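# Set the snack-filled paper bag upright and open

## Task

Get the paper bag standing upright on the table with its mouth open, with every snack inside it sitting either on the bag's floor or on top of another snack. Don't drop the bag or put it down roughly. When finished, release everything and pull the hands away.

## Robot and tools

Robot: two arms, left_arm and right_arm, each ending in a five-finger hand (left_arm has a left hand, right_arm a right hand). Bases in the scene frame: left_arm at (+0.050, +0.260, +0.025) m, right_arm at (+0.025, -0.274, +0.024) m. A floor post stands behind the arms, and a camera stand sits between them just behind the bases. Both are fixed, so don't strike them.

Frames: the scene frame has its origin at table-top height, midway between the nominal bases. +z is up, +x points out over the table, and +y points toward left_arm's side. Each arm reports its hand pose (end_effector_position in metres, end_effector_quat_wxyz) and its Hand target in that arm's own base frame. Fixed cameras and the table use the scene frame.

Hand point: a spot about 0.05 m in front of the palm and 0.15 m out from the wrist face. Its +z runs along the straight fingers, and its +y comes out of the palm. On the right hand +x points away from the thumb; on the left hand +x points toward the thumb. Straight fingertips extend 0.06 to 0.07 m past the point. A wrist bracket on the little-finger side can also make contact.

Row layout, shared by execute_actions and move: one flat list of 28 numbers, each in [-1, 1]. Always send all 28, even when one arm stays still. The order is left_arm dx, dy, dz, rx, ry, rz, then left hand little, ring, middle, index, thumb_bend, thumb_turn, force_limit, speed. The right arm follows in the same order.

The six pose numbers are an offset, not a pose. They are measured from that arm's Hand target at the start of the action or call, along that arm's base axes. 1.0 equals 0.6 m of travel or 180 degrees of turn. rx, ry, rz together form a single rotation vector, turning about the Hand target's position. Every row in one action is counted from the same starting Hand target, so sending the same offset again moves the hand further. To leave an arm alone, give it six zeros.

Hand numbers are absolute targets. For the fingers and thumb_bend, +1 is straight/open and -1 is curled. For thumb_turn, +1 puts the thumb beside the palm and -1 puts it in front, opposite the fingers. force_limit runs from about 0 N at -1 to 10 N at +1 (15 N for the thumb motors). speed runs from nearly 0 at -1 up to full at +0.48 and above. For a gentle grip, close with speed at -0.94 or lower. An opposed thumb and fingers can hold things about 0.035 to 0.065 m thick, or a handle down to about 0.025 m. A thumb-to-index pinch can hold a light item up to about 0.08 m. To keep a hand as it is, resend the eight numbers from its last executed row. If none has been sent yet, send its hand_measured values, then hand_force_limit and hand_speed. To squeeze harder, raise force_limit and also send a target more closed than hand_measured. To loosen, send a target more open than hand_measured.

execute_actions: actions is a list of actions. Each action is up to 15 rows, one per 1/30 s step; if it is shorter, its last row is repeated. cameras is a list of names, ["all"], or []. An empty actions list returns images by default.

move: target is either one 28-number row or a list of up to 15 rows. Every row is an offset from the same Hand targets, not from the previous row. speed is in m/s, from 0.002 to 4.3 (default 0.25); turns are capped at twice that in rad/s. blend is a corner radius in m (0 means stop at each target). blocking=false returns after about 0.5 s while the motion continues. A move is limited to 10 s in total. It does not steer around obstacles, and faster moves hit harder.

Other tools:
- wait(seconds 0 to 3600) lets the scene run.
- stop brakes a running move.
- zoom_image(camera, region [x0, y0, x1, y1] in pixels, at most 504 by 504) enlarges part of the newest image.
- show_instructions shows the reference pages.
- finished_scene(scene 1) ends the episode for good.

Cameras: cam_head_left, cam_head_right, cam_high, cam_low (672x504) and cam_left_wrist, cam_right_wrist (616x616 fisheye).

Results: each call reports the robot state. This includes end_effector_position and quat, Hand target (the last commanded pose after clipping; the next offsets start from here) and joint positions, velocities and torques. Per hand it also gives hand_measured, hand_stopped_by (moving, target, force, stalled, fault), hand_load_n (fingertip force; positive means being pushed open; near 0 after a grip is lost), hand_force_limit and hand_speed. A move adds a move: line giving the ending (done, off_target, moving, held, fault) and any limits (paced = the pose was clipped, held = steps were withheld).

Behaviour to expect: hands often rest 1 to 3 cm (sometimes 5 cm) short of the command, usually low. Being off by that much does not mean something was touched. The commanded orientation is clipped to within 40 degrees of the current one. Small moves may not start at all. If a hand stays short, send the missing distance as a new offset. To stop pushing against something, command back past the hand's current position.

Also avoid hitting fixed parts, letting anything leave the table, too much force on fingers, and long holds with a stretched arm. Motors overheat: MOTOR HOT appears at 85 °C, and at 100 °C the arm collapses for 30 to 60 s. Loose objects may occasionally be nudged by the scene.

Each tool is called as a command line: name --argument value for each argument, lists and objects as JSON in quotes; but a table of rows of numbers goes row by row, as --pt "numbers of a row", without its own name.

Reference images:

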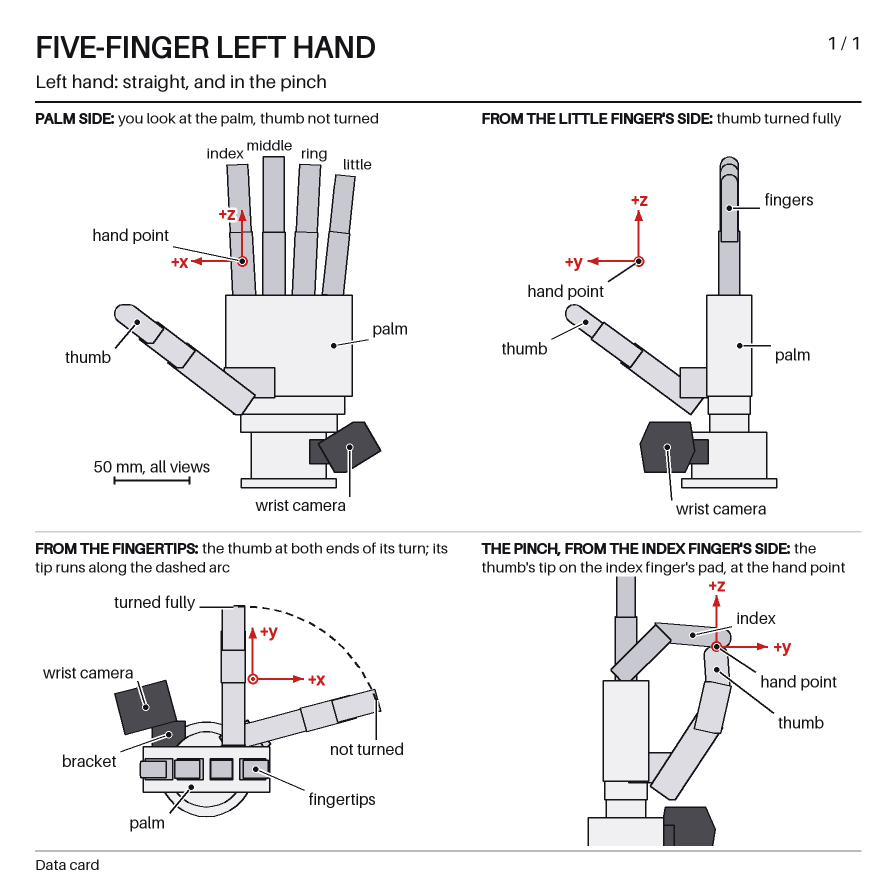

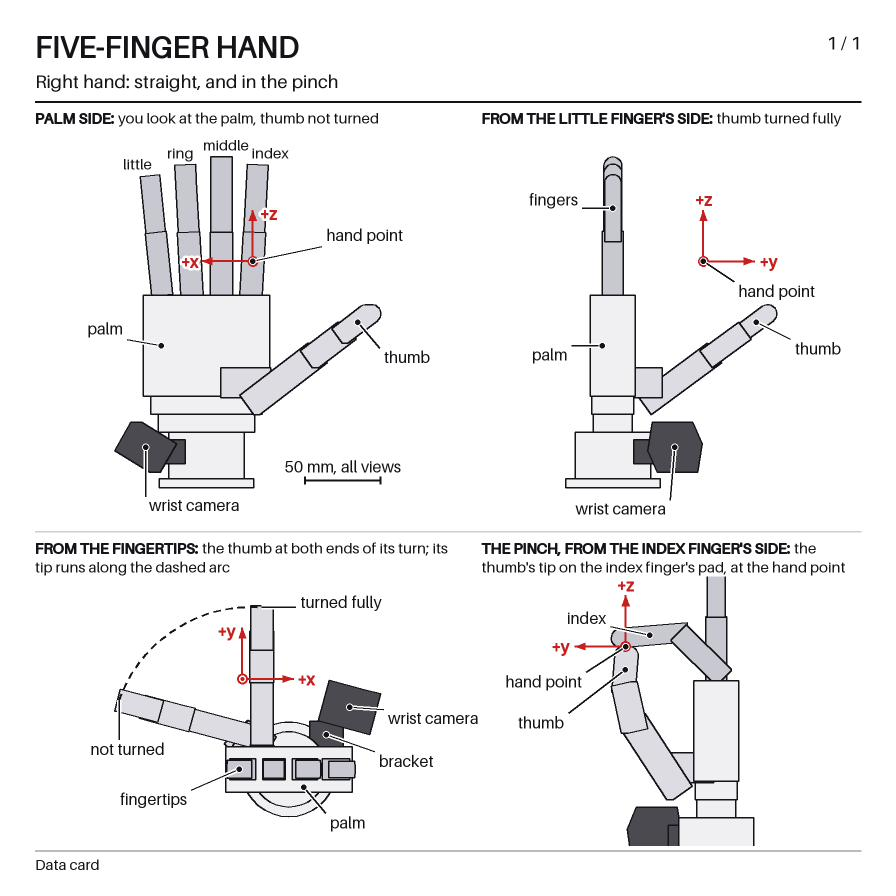

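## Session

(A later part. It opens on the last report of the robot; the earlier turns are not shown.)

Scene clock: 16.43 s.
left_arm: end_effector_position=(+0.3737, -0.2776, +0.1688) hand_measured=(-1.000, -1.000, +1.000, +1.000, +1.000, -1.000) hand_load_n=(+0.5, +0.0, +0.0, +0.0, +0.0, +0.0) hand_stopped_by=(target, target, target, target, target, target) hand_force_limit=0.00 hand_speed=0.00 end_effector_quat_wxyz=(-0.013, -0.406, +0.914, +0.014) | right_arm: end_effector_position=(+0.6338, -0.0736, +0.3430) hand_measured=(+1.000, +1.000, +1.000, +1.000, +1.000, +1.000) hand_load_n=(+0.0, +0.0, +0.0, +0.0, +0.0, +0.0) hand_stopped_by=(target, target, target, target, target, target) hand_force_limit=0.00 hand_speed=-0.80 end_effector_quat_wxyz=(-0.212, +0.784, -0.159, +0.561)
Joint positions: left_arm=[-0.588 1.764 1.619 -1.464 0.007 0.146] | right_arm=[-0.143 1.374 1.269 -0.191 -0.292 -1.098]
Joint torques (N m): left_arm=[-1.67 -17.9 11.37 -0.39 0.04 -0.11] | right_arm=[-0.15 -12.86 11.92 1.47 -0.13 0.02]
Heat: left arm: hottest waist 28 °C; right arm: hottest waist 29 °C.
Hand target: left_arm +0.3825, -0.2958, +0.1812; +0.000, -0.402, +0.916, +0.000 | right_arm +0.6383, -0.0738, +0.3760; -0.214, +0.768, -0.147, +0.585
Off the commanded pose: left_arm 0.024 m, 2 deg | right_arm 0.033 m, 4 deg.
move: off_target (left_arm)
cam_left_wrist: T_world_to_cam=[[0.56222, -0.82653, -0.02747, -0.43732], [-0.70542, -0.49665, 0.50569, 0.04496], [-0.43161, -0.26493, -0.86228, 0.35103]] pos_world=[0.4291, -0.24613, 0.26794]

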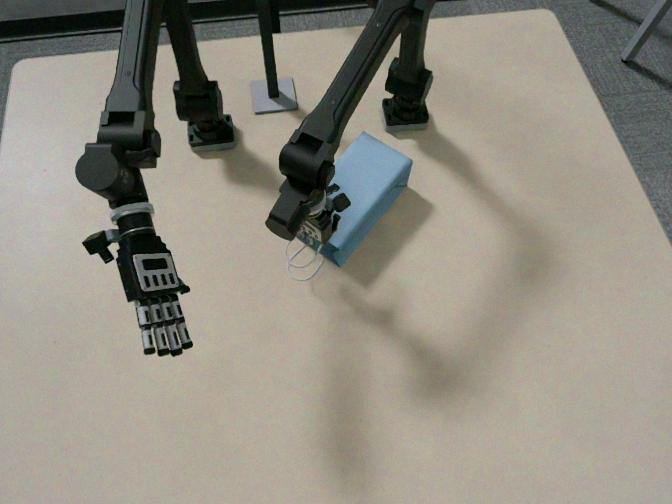

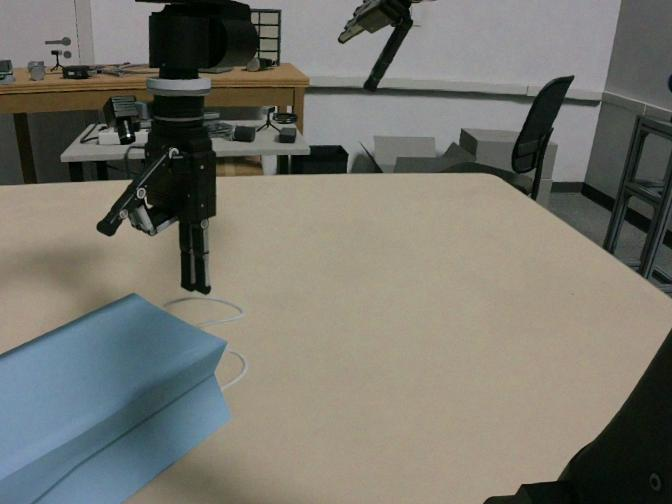

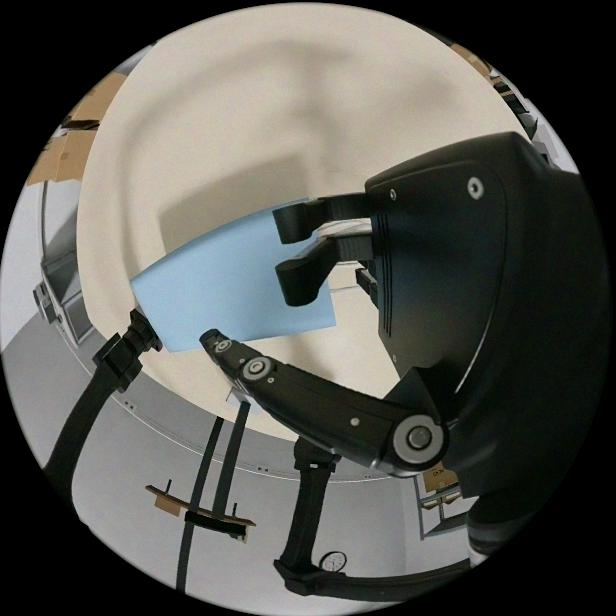

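move --target '[-0.0133, -0.018, 0.0, 0, 0, 0, -1, -1, 1, 1, 1, -1, 0, 0, 0, 0, 0, 0, 0, 0, 1, 1, 1, 1, 1, 1, 0, -0.8]' --speed 0.1 --cameras '["cam_high", "cam_low", "cam_left_wrist"]'

zoom_image --camera "cam_high" --region '[250, 170, 370, 290]'

zoom_image --camera "cam_low" --region '[90, 180, 290, 400]'

zoom_image --camera "cam_left_wrist" --region '[190, 150, 390, 340]'

Scene clock: 18.00 s.
left_arm: end_effector_position=(+0.3618, -0.2938, +0.1688) hand_measured=(-1.000, -1.000, +1.000, +1.000, +1.000, -1.000) hand_load_n=(+0.0, +0.0, +0.0, +0.0, +0.0, +0.0) hand_stopped_by=(target, target, target, target, target, target) hand_force_limit=0.00 hand_speed=0.00 end_effector_quat_wxyz=(-0.013, -0.399, +0.917, +0.015) | right_arm: end_effector_position=(+0.6338, -0.0736, +0.3430) hand_measured=(+1.000, +1.000, +1.000, +1.000, +1.000, +1.000) hand_load_n=(+0.0, +0.0, +0.0, +0.0, +0.0, +0.0) hand_stopped_by=(target, target, target, target, target, target) hand_force_limit=0.00 hand_speed=-0.80 end_effector_quat_wxyz=(-0.212, +0.784, -0.159, +0.561)
Joint positions: left_arm=[-0.628 1.764 1.619 -1.464 0.007 0.122] | right_arm=[-0.143 1.374 1.269 -0.191 -0.292 -1.098]
Joint torques (N m): left_arm=[-1.14 -17.9 11.34 -0.39 0.02 -0.13] | right_arm=[-0.38 -13.27 12.05 1.48 -0.11 0.05]
Heat: left arm: hottest waist 28 °C; right arm: hottest waist 29 °C.
Hand target: left_arm +0.3745, -0.3066, +0.1812; +0.000, -0.402, +0.916, +0.000 | right_arm +0.6383, -0.0738, +0.3760; -0.214, +0.768, -0.147, +0.585
Off the commanded pose: left_arm 0.022 m, 2 deg | right_arm 0.033 m, 4 deg.
move: off_target (left_arm)
cam_left_wrist: T_world_to_cam=[[0.54947, -0.83505, -0.02798, -0.4419], [-0.71314, -0.48618, 0.50504, 0.03455], [-0.43533, -0.25755, -0.86264, 0.34516]] pos_world=[0.41771, -0.26331, 0.26794]

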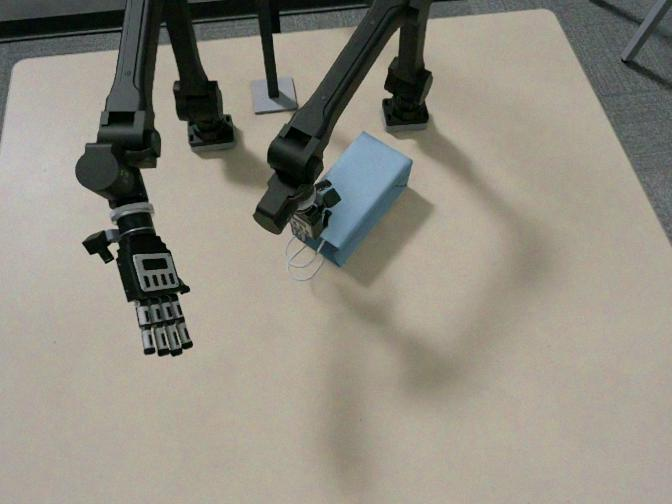

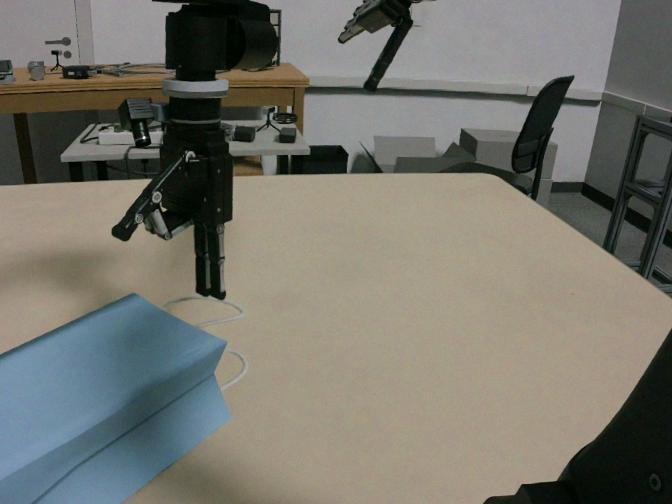

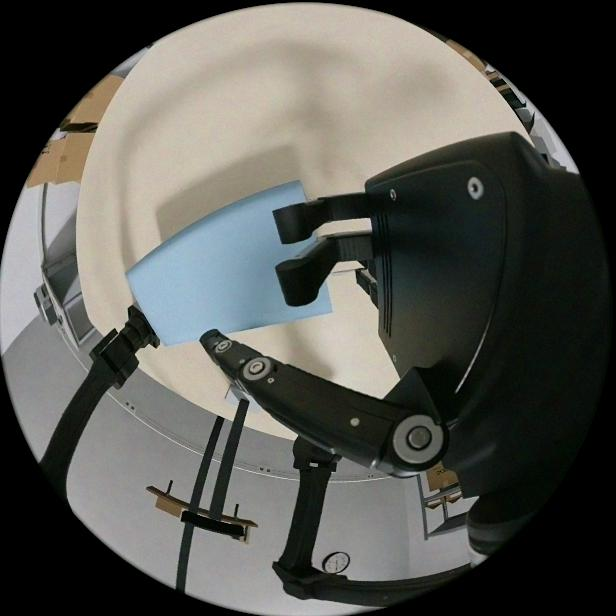

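Scaled by 4.200 from the camera's image (finer frame: 960x720).

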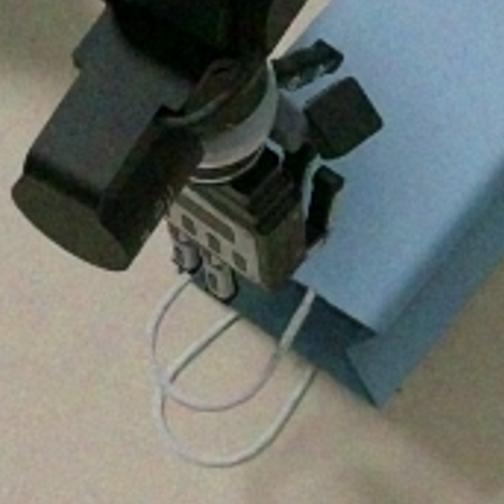

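Scaled by 2.291 from the camera's image (finer frame: 960x720).

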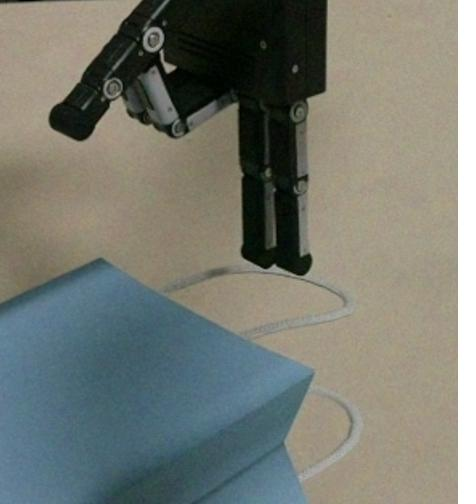

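Scaled by 2.520 from the camera's image (finer frame: 880x880).

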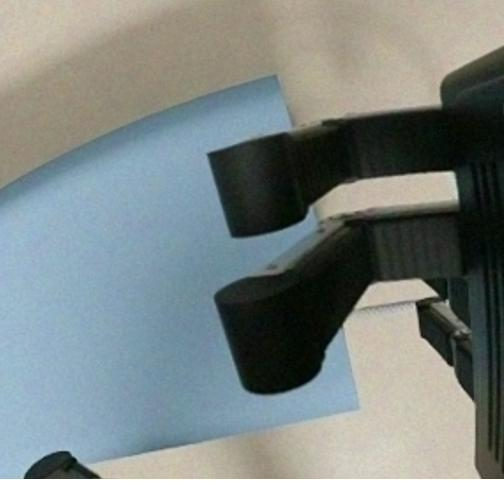

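move --target '[0.017, 0.0217, 0.0, 0, 0, 0, -1, -1, 1, 1, 1, -1, 0, 0, 0, 0, 0, 0, 0, 0, 1, 1, 1, 1, 1, 1, 0, -0.8]' --speed 0.1 --cameras '["cam_high", "cam_low", "cam_left_wrist"]'

zoom_image --camera "cam_high" --region '[250, 170, 370, 290]'

zoom_image --camera "cam_low" --region '[90, 180, 290, 400]'

zoom_image --camera "cam_left_wrist" --region '[190, 150, 390, 340]'

Scene clock: 19.17 s.
left_arm: end_effector_position=(+0.3624, -0.2931, +0.1688) hand_measured=(-1.000, -1.000, +1.000, +1.000, +1.000, -1.000) hand_load_n=(+0.0, +0.0, +0.0, +0.0, +0.0, +0.0) hand_stopped_by=(target, target, target, target, target, target) hand_force_limit=0.00 hand_speed=0.00 end_effector_quat_wxyz=(-0.013, -0.398, +0.917, +0.015) | right_arm: end_effector_position=(+0.6338, -0.0736, +0.3430) hand_measured=(+1.000, +1.000, +1.000, +1.000, +1.000, +1.000) hand_load_n=(+0.0, -0.5, +0.0, +0.0, +0.0, +0.0) hand_stopped_by=(target, target, target, target, target, target) hand_force_limit=0.00 hand_speed=-0.80 end_effector_quat_wxyz=(-0.212, +0.784, -0.159, +0.561)
Joint positions: left_arm=[-0.627 1.764 1.619 -1.464 0.007 0.125] | right_arm=[-0.143 1.374 1.269 -0.191 -0.292 -1.098]
Joint torques (N m): left_arm=[0.91 -17.85 11.51 -0.4 0.01 0.11] | right_arm=[-0.38 -12.92 11.97 1.66 -0.08 0.03]
Heat: left arm: hottest elbow 29 °C; right arm: hottest waist 29 °C.
Hand target: left_arm +0.3847, -0.2935, +0.1812; +0.000, -0.402, +0.916, +0.000 | right_arm +0.6383, -0.0738, +0.3760; -0.214, +0.768, -0.147, +0.585
Off the commanded pose: left_arm 0.026 m, 2 deg | right_arm 0.033 m, 4 deg.
move: off_target (left_arm)
cam_left_wrist: T_world_to_cam=[[0.54822, -0.83586, -0.02794, -0.44129], [-0.71386, -0.48509, 0.50506, 0.03583], [-0.43572, -0.25694, -0.86263, 0.34588]] pos_world=[0.41821, -0.26261, 0.26794]

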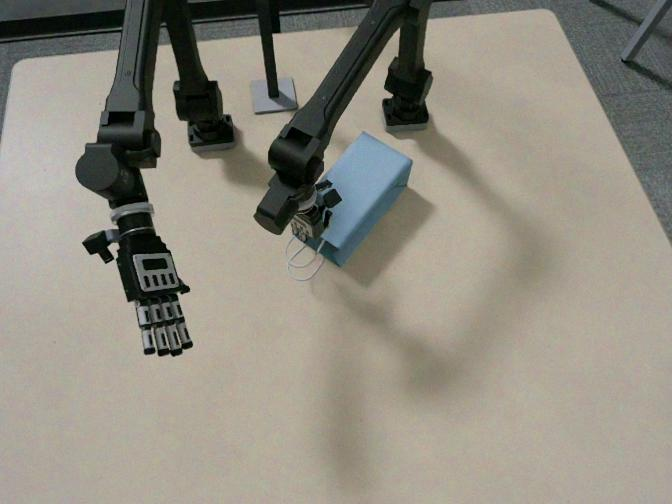

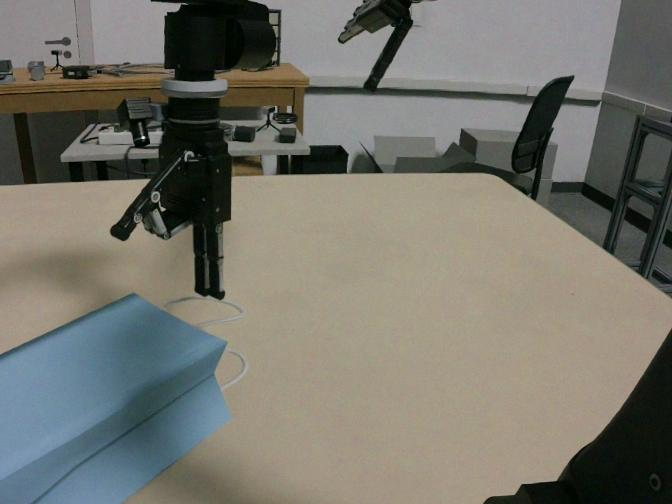

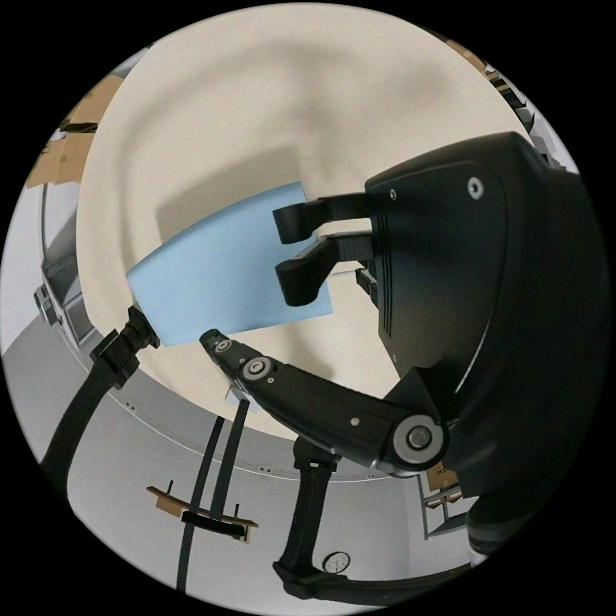

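Scaled by 4.200 from the camera's image (finer frame: 960x720).

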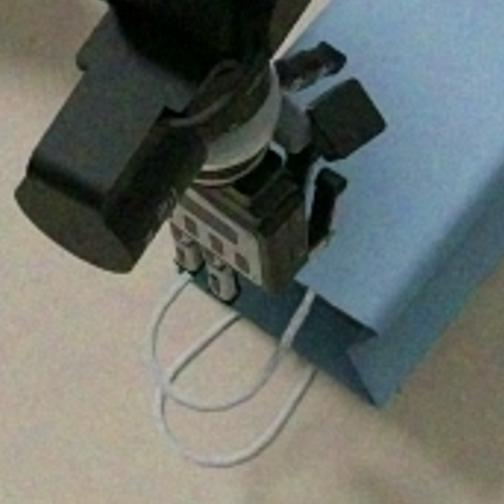

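Scaled by 2.291 from the camera's image (finer frame: 960x720).

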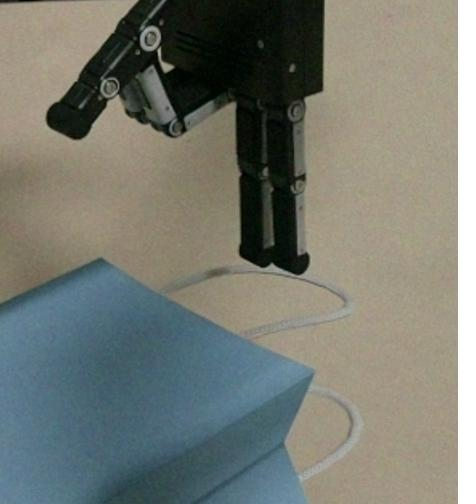

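Scaled by 2.520 from the camera's image (finer frame: 880x880).

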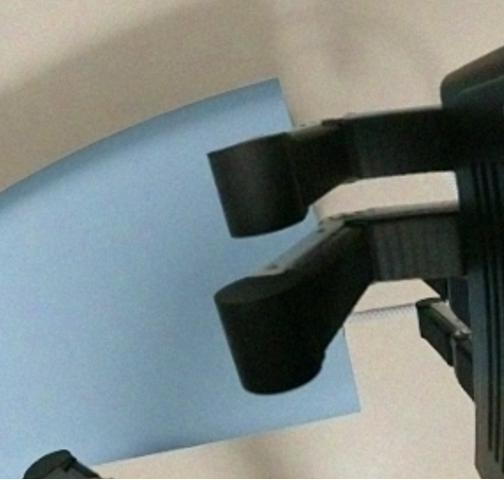

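move --target '[0.0050, 0.0065, 0.0, 0, 0, 0, -1, -1, 1, 1, 1, -1, 0, 0, 0, 0, 0, 0, 0, 0, 1, 1, 1, 1, 1, 1, 0, -0.8]' --speed 0.1

Scene clock: 20.10 s.
left_arm: end_effector_position=(+0.3665, -0.2874, +0.1688) hand_measured=(-1.000, -1.000, +1.000, +1.000, +1.000, -1.000) hand_load_n=(+0.0, +0.0, +0.0, +0.0, +0.0, +0.0) hand_stopped_by=(target, target, target, target, target, target) hand_force_limit=0.00 hand_speed=0.00 end_effector_quat_wxyz=(-0.013, -0.401, +0.916, +0.014) | right_arm: end_effector_position=(+0.6338, -0.0736, +0.3430) hand_measured=(+1.000, +1.000, +1.000, +1.000, +1.000, +1.000) hand_load_n=(+0.0, +0.0, +0.0, +0.0, +0.0, +0.0) hand_stopped_by=(target, target, target, target, target, target) hand_force_limit=0.00 hand_speed=-0.80 end_effector_quat_wxyz=(-0.212, +0.784, -0.159, +0.561)
Joint positions: left_arm=[-0.613 1.764 1.619 -1.464 0.007 0.134] | right_arm=[-0.143 1.374 1.269 -0.191 -0.292 -1.098]
Joint torques (N m): left_arm=[0.85 -17.73 11.56 -0.44 0 0.07] | right_arm=[-0.32 -12.98 11.85 1.62 -0.09 0]
Heat: left arm: hottest elbow 29 °C; right arm: hottest waist 29 °C.
Hand target: left_arm +0.3877, -0.2896, +0.1812; +0.000, -0.402, +0.916, +0.000 | right_arm +0.6383, -0.0738, +0.3760; -0.214, +0.768, -0.147, +0.585
Off the commanded pose: left_arm 0.025 m, 2 deg | right_arm 0.033 m, 4 deg.
move: off_target (left_arm)

move --target '[0.0, 0.0, -0.05, 0, 0, 0, -1, -1, 1, 1, 1, -1, 0, 0, 0, 0, 0, 0, 0, 0, 1, 1, 1, 1, 1, 1, 0, -0.8]' --speed 0.06 --cameras '["cam_high", "cam_low", "cam_left_wrist"]'

zoom_image --camera "cam_high" --region '[250, 170, 370, 290]'

zoom_image --camera "cam_low" --region '[90, 180, 290, 400]'

zoom_image --camera "cam_left_wrist" --region '[190, 150, 390, 340]'

Scene clock: 21.60 s.
left_arm: end_effector_position=(+0.3773, -0.2950, +0.1593) hand_measured=(-1.000, -1.000, +1.000, +1.000, +1.000, -1.000) hand_load_n=(+0.0, +0.5, +0.0, +0.0, +0.0, +0.0) hand_stopped_by=(target, target, target, target, target, target) hand_force_limit=0.00 hand_speed=0.00 end_effector_quat_wxyz=(-0.004, -0.401, +0.916, +0.000) | right_arm: end_effector_position=(+0.6338, -0.0736, +0.3430) hand_measured=(+1.000, +1.000, +1.000, +1.000, +1.000, +1.000) hand_load_n=(+0.0, +0.0, +0.0, +0.0, +0.0, +0.0) hand_stopped_by=(target, target, target, target, target, target) hand_force_limit=0.00 hand_speed=-0.80 end_effector_quat_wxyz=(-0.212, +0.784, -0.159, +0.561)
Joint positions: left_arm=[-0.613 1.778 1.619 -1.417 0.007 0.134] | right_arm=[-0.143 1.374 1.269 -0.191 -0.292 -1.098]
Joint torques (N m): left_arm=[0.79 -18.02 7.36 0.69 0.02 0.08] | right_arm=[-0.73 -12.81 11.99 1.62 -0.07 0.06]
Heat: left arm: hottest elbow 29 °C; right arm: hottest waist 29 °C.
Hand target: left_arm +0.3877, -0.2896, +0.1512; +0.000, -0.402, +0.916, +0.000 | right_arm +0.6383, -0.0738, +0.3760; -0.214, +0.768, -0.147, +0.585
Off the commanded pose: left_arm 0.014 m, 0 deg | right_arm 0.033 m, 4 deg.
move: off_target (left_arm)
cam_left_wrist: T_world_to_cam=[[0.55239, -0.83358, 0.00371, -0.45736], [-0.72535, -0.47847, 0.49491, 0.05823], [-0.41077, -0.27607, -0.86894, 0.32961]] pos_world=[0.43027, -0.26239, 0.25929]

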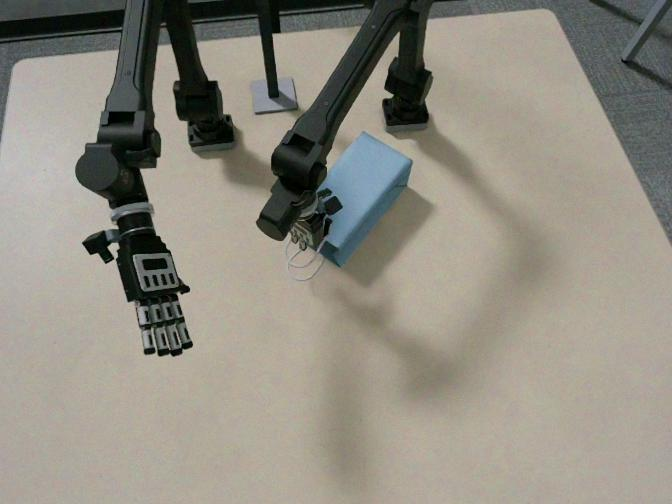

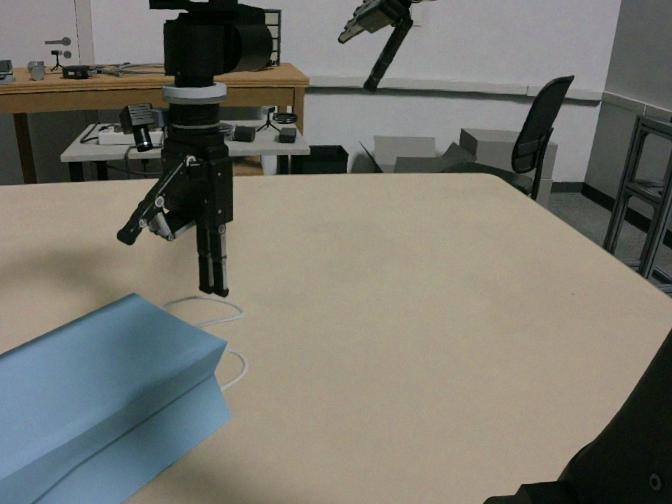

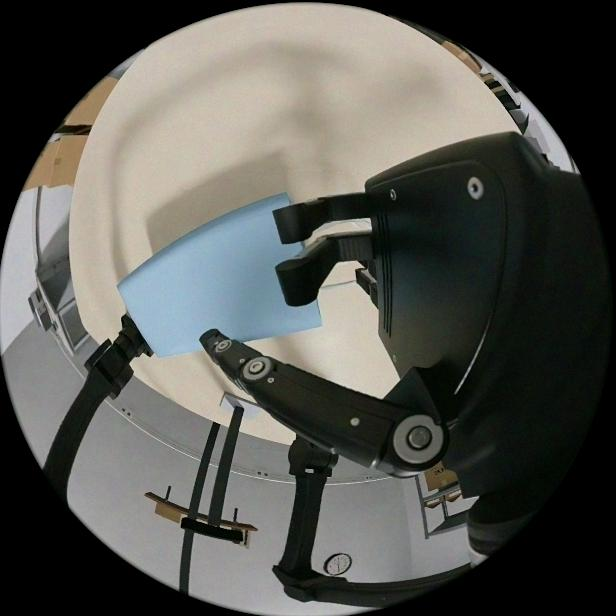

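Scaled by 4.200 from the camera's image (finer frame: 960x720).

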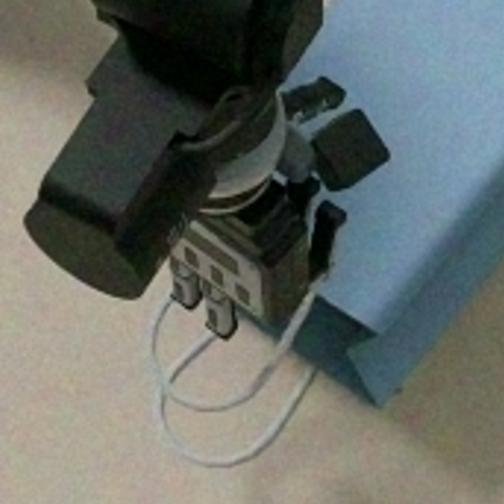

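Scaled by 2.291 from the camera's image (finer frame: 960x720).

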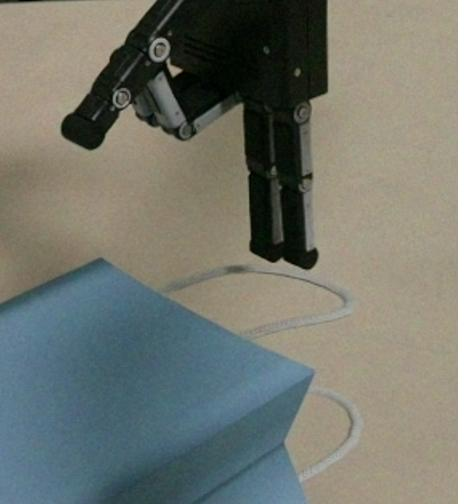

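Scaled by 2.520 from the camera's image (finer frame: 880x880).

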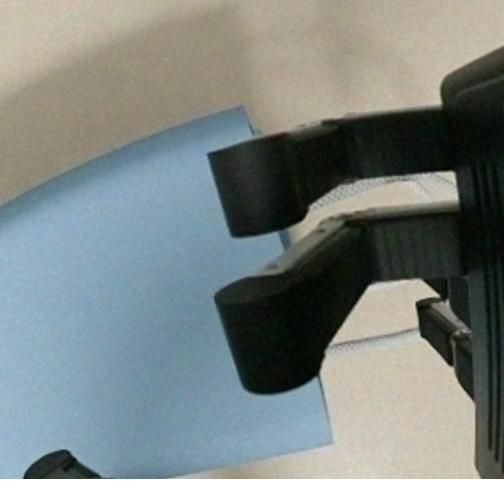

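move --target '[-0.0133, 0.01, -0.0933, 0, 0, 0, -1, -1, 1, 1, 1, -1, 0, 0, 0, 0, 0, 0, 0, 0, 1, 1, 1, 1, 1, 1, 0, -0.8]' --speed 0.08 --cameras '["cam_high", "cam_low", "cam_left_wrist"]'

zoom_image --camera "cam_high" --region '[250, 170, 370, 290]'

zoom_image --camera "cam_low" --region '[90, 180, 290, 400]'

zoom_image --camera "cam_left_wrist" --region '[190, 150, 390, 340]'

Scene clock: 23.57 s.
left_arm: end_effector_position=(+0.3708, -0.2903, +0.1026) hand_measured=(-1.000, -1.000, +1.000, +1.000, +1.000, -1.000) hand_load_n=(+0.0, +0.0, +0.0, +0.0, +0.0, +0.0) hand_stopped_by=(target, target, target, target, target, target) hand_force_limit=0.00 hand_speed=0.00 end_effector_quat_wxyz=(-0.004, -0.400, +0.917, +0.000) | right_arm: end_effector_position=(+0.6338, -0.0736, +0.3430) hand_measured=(+1.000, +1.000, +1.000, +1.000, +1.000, +1.000) hand_load_n=(+0.0, +0.0, +0.0, +0.0, +0.0, +0.0) hand_stopped_by=(target, target, target, target, target, target) hand_force_limit=0.00 hand_speed=-0.80 end_effector_quat_wxyz=(-0.212, +0.784, -0.159, +0.561)
Joint positions: left_arm=[-0.613 1.791 1.486 -1.27 0.007 0.135] | right_arm=[-0.143 1.374 1.269 -0.191 -0.292 -1.098]
Joint torques (N m): left_arm=[0.79 -18.14 6.9 0.66 0.01 0.07] | right_arm=[-0.15 -12.51 12.07 1.39 -0.11 0.01]
Heat: left arm: hottest elbow 29 °C; right arm: hottest waist 29 °C.
Hand target: left_arm +0.3798, -0.2836, +0.0952; +0.000, -0.402, +0.916, +0.000 | right_arm +0.6383, -0.0738, +0.3760; -0.214, +0.768, -0.147, +0.585
Off the commanded pose: left_arm 0.013 m, 1 deg | right_arm 0.033 m, 4 deg.
move: off_target (left_arm)
cam_left_wrist: T_world_to_cam=[[0.55115, -0.8344, 0.00373, -0.44939], [-0.72607, -0.47738, 0.4949, 0.08448], [-0.41116, -0.27547, -0.86894, 0.27933]] pos_world=[0.42387, -0.25769, 0.20259]

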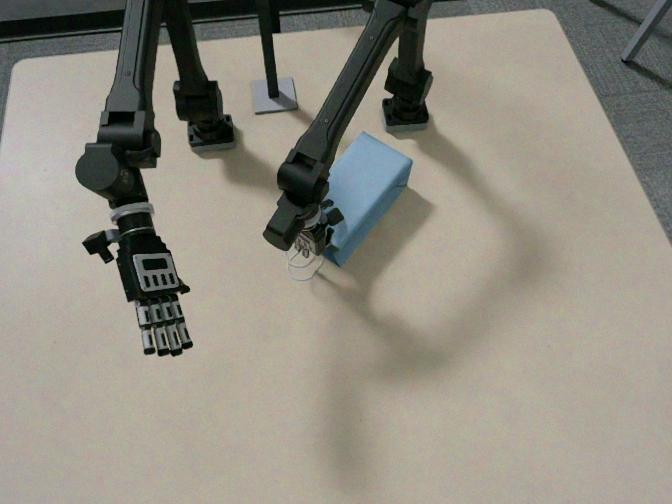

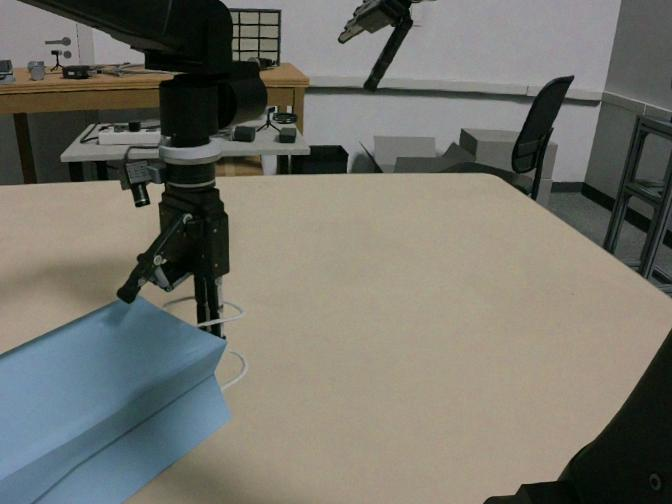

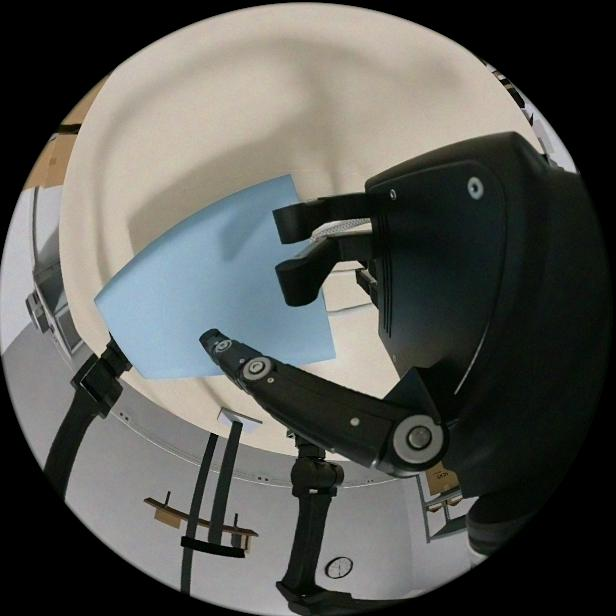

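Scaled by 4.200 from the camera's image (finer frame: 960x720).

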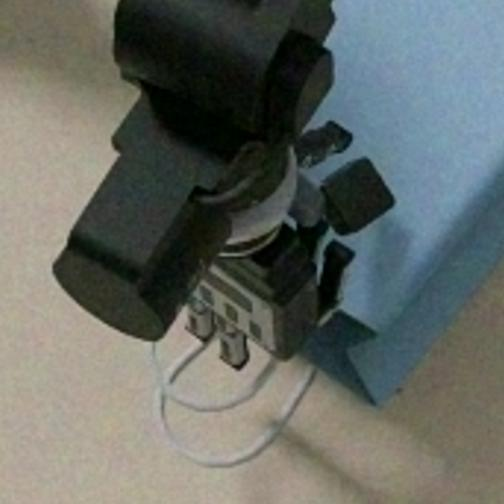

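Scaled by 2.291 from the camera's image (finer frame: 960x720).

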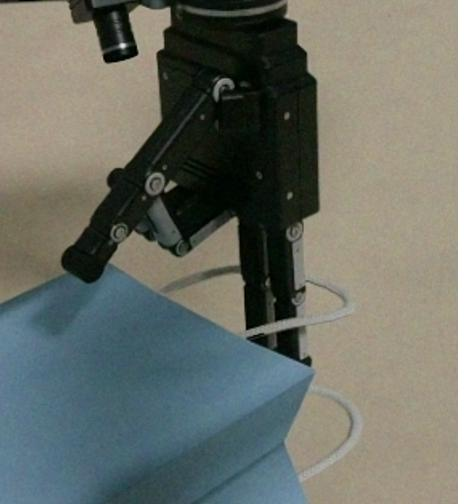

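Scaled by 2.520 from the camera's image (finer frame: 880x880).

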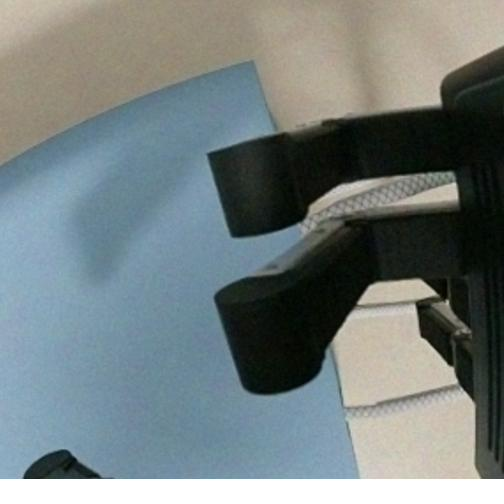

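move --target '[-0.005, 0.004, -0.033, 0, 0, 0, -1, -1, 1, 1, 1, -1, 0, 0, 0, 0, 0, 0, 0, 0, 1, 1, 1, 1, 1, 1, 0, -0.8]' --speed 0.08

Scene clock: 24.93 s.
left_arm: end_effector_position=(+0.3677, -0.2882, +0.0833) hand_measured=(-1.000, -1.000, +1.000, +1.000, +1.000, -1.000) hand_load_n=(+0.0, +0.5, +0.0, +0.0, +0.0, +0.0) hand_stopped_by=(target, target, target, target, target, target) hand_force_limit=0.00 hand_speed=0.00 end_effector_quat_wxyz=(-0.004, -0.400, +0.917, -0.001) | right_arm: end_effector_position=(+0.6338, -0.0736, +0.3430) hand_measured=(+1.000, +1.000, +1.000, +1.000, +1.000, +1.000) hand_load_n=(+0.0, +0.0, +0.0, +0.0, +0.0, +0.0) hand_stopped_by=(target, target, target, target, target, target) hand_force_limit=0.00 hand_speed=-0.80 end_effector_quat_wxyz=(-0.212, +0.784, -0.159, +0.561)
Joint positions: left_arm=[-0.613 1.797 1.441 -1.218 0.007 0.135] | right_arm=[-0.143 1.374 1.269 -0.191 -0.292 -1.098]
Joint torques (N m): left_arm=[0.91 -17.96 6.76 0.7 0.02 0.08] | right_arm=[-1.32 -12.57 11.89 1.58 -0.07 0.05]
Heat: left arm: hottest elbow 29 °C; right arm: hottest waist 29 °C.
Hand target: left_arm +0.3768, -0.2812, +0.0754; +0.000, -0.402, +0.916, +0.000 | right_arm +0.6383, -0.0738, +0.3760; -0.214, +0.768, -0.147, +0.585
Off the commanded pose: left_arm 0.014 m, 0 deg | right_arm 0.033 m, 4 deg.
move: off_target (left_arm)

move --target '[0, 0, 0, 0, 0, 0, -1, -1, 0, 0, 1, -1, 0, -0.3, 0, 0, 0, 0, 0, 0, 1, 1, 1, 1, 1, 1, 0, -0.8]' --speed 0.08 --cameras '["cam_high", "cam_low", "cam_left_wrist", "cam_head_right"]'

zoom_image --camera "cam_high" --region '[250, 170, 370, 290]'

zoom_image --camera "cam_low" --region '[90, 180, 290, 400]'

zoom_image --camera "cam_left_wrist" --region '[190, 150, 390, 340]'

Scene clock: 26.23 s.
left_arm: end_effector_position=(+0.3678, -0.2881, +0.0833) hand_measured=(-1.000, -1.000, +0.000, +0.000, +1.000, -1.000) hand_load_n=(+0.0, +0.0, +0.0, +0.0, -0.5, +0.0) hand_stopped_by=(target, target, target, target, target, target) hand_force_limit=0.00 hand_speed=-0.30 end_effector_quat_wxyz=(-0.004, -0.399, +0.917, -0.001) | right_arm: end_effector_position=(+0.6338, -0.0736, +0.3430) hand_measured=(+1.000, +1.000, +1.000, +1.000, +1.000, +1.000) hand_load_n=(+0.0, +0.0, +0.0, +0.0, -0.5, +0.0) hand_stopped_by=(target, target, target, target, target, target) hand_force_limit=0.00 hand_speed=-0.80 end_effector_quat_wxyz=(-0.212, +0.784, -0.159, +0.561)
Joint positions: left_arm=[-0.613 1.797 1.441 -1.218 0.007 0.137] | right_arm=[-0.143 1.374 1.269 -0.191 -0.292 -1.098]
Joint torques (N m): left_arm=[0.85 -18.02 6.78 0.65 0.01 0.07] | right_arm=[-0.38 -12.81 11.75 1.63 -0.09 0.03]
Heat: left arm: hottest elbow 29 °C; right arm: hottest waist 29 °C.
Hand target: left_arm +0.3768, -0.2812, +0.0754; +0.000, -0.402, +0.916, +0.000 | right_arm +0.6383, -0.0738, +0.3760; -0.214, +0.768, -0.147, +0.585
Off the commanded pose: left_arm 0.014 m, 1 deg | right_arm 0.033 m, 4 deg.
move: done
cam_left_wrist: T_world_to_cam=[[0.54979, -0.83529, 0.00514, -0.44568], [-0.72744, -0.47575, 0.49446, 0.0939], [-0.41057, -0.27559, -0.86918, 0.26166]] pos_world=[0.42077, -0.25549, 0.18329]
Images, in order (width x height): cam_head_right 672x504, cam_high 672x504, cam_low 672x504, cam_left_wrist 616x616.

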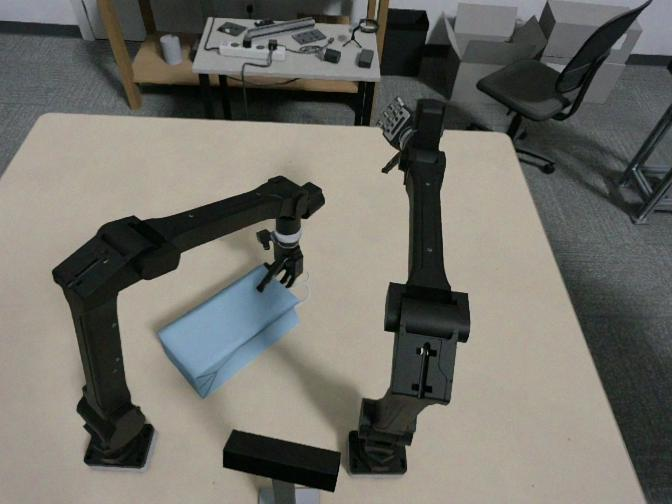

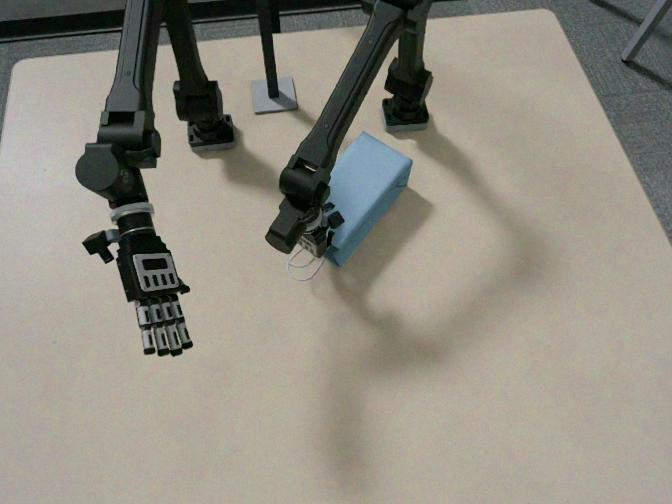

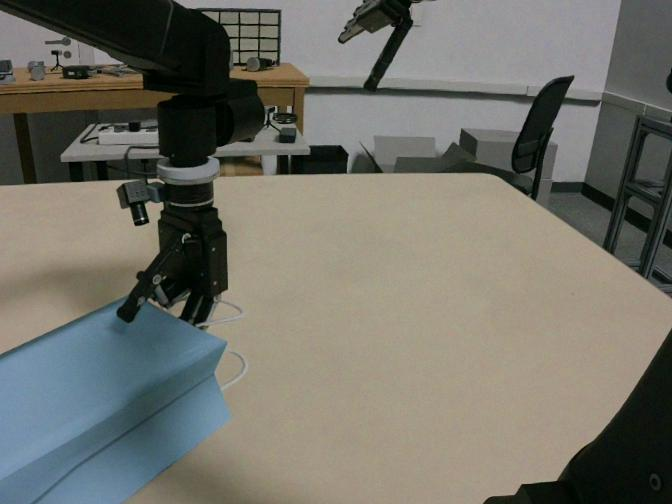

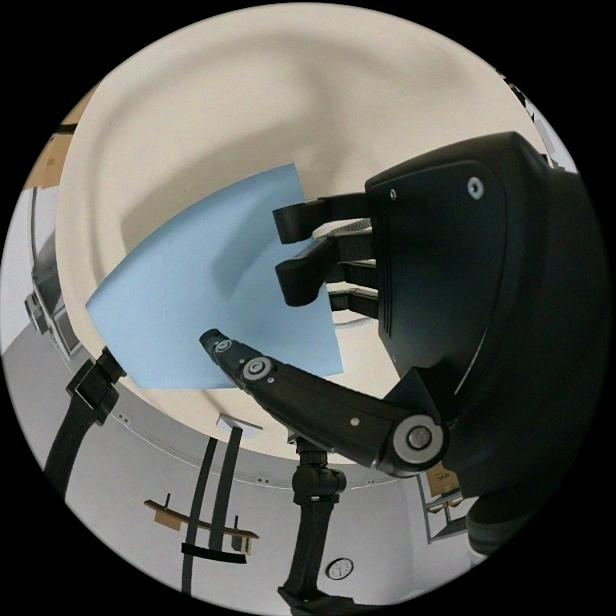

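Scaled by 4.200 from the camera's image (finer frame: 960x720).

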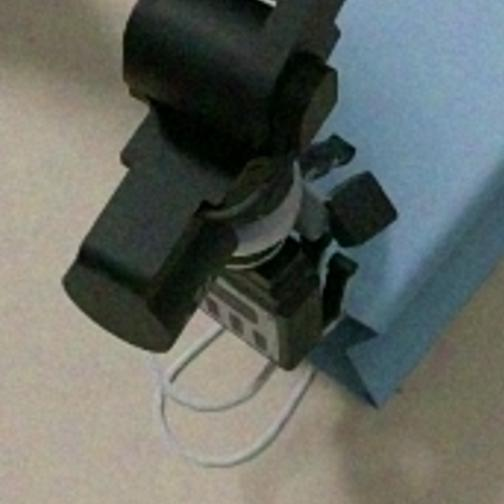

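Scaled by 2.291 from the camera's image (finer frame: 960x720).

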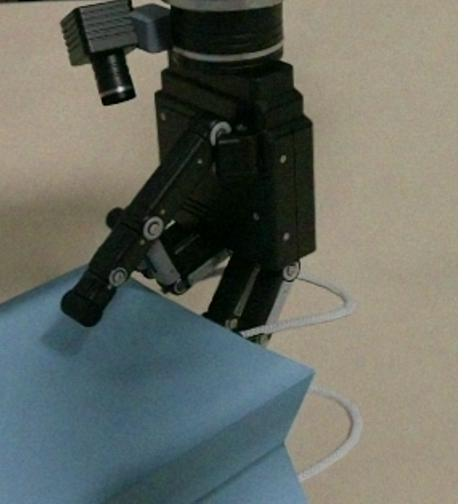

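Scaled by 2.520 from the camera's image (finer frame: 880x880).

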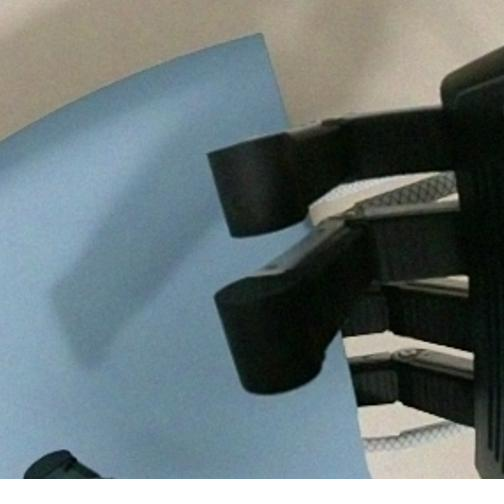

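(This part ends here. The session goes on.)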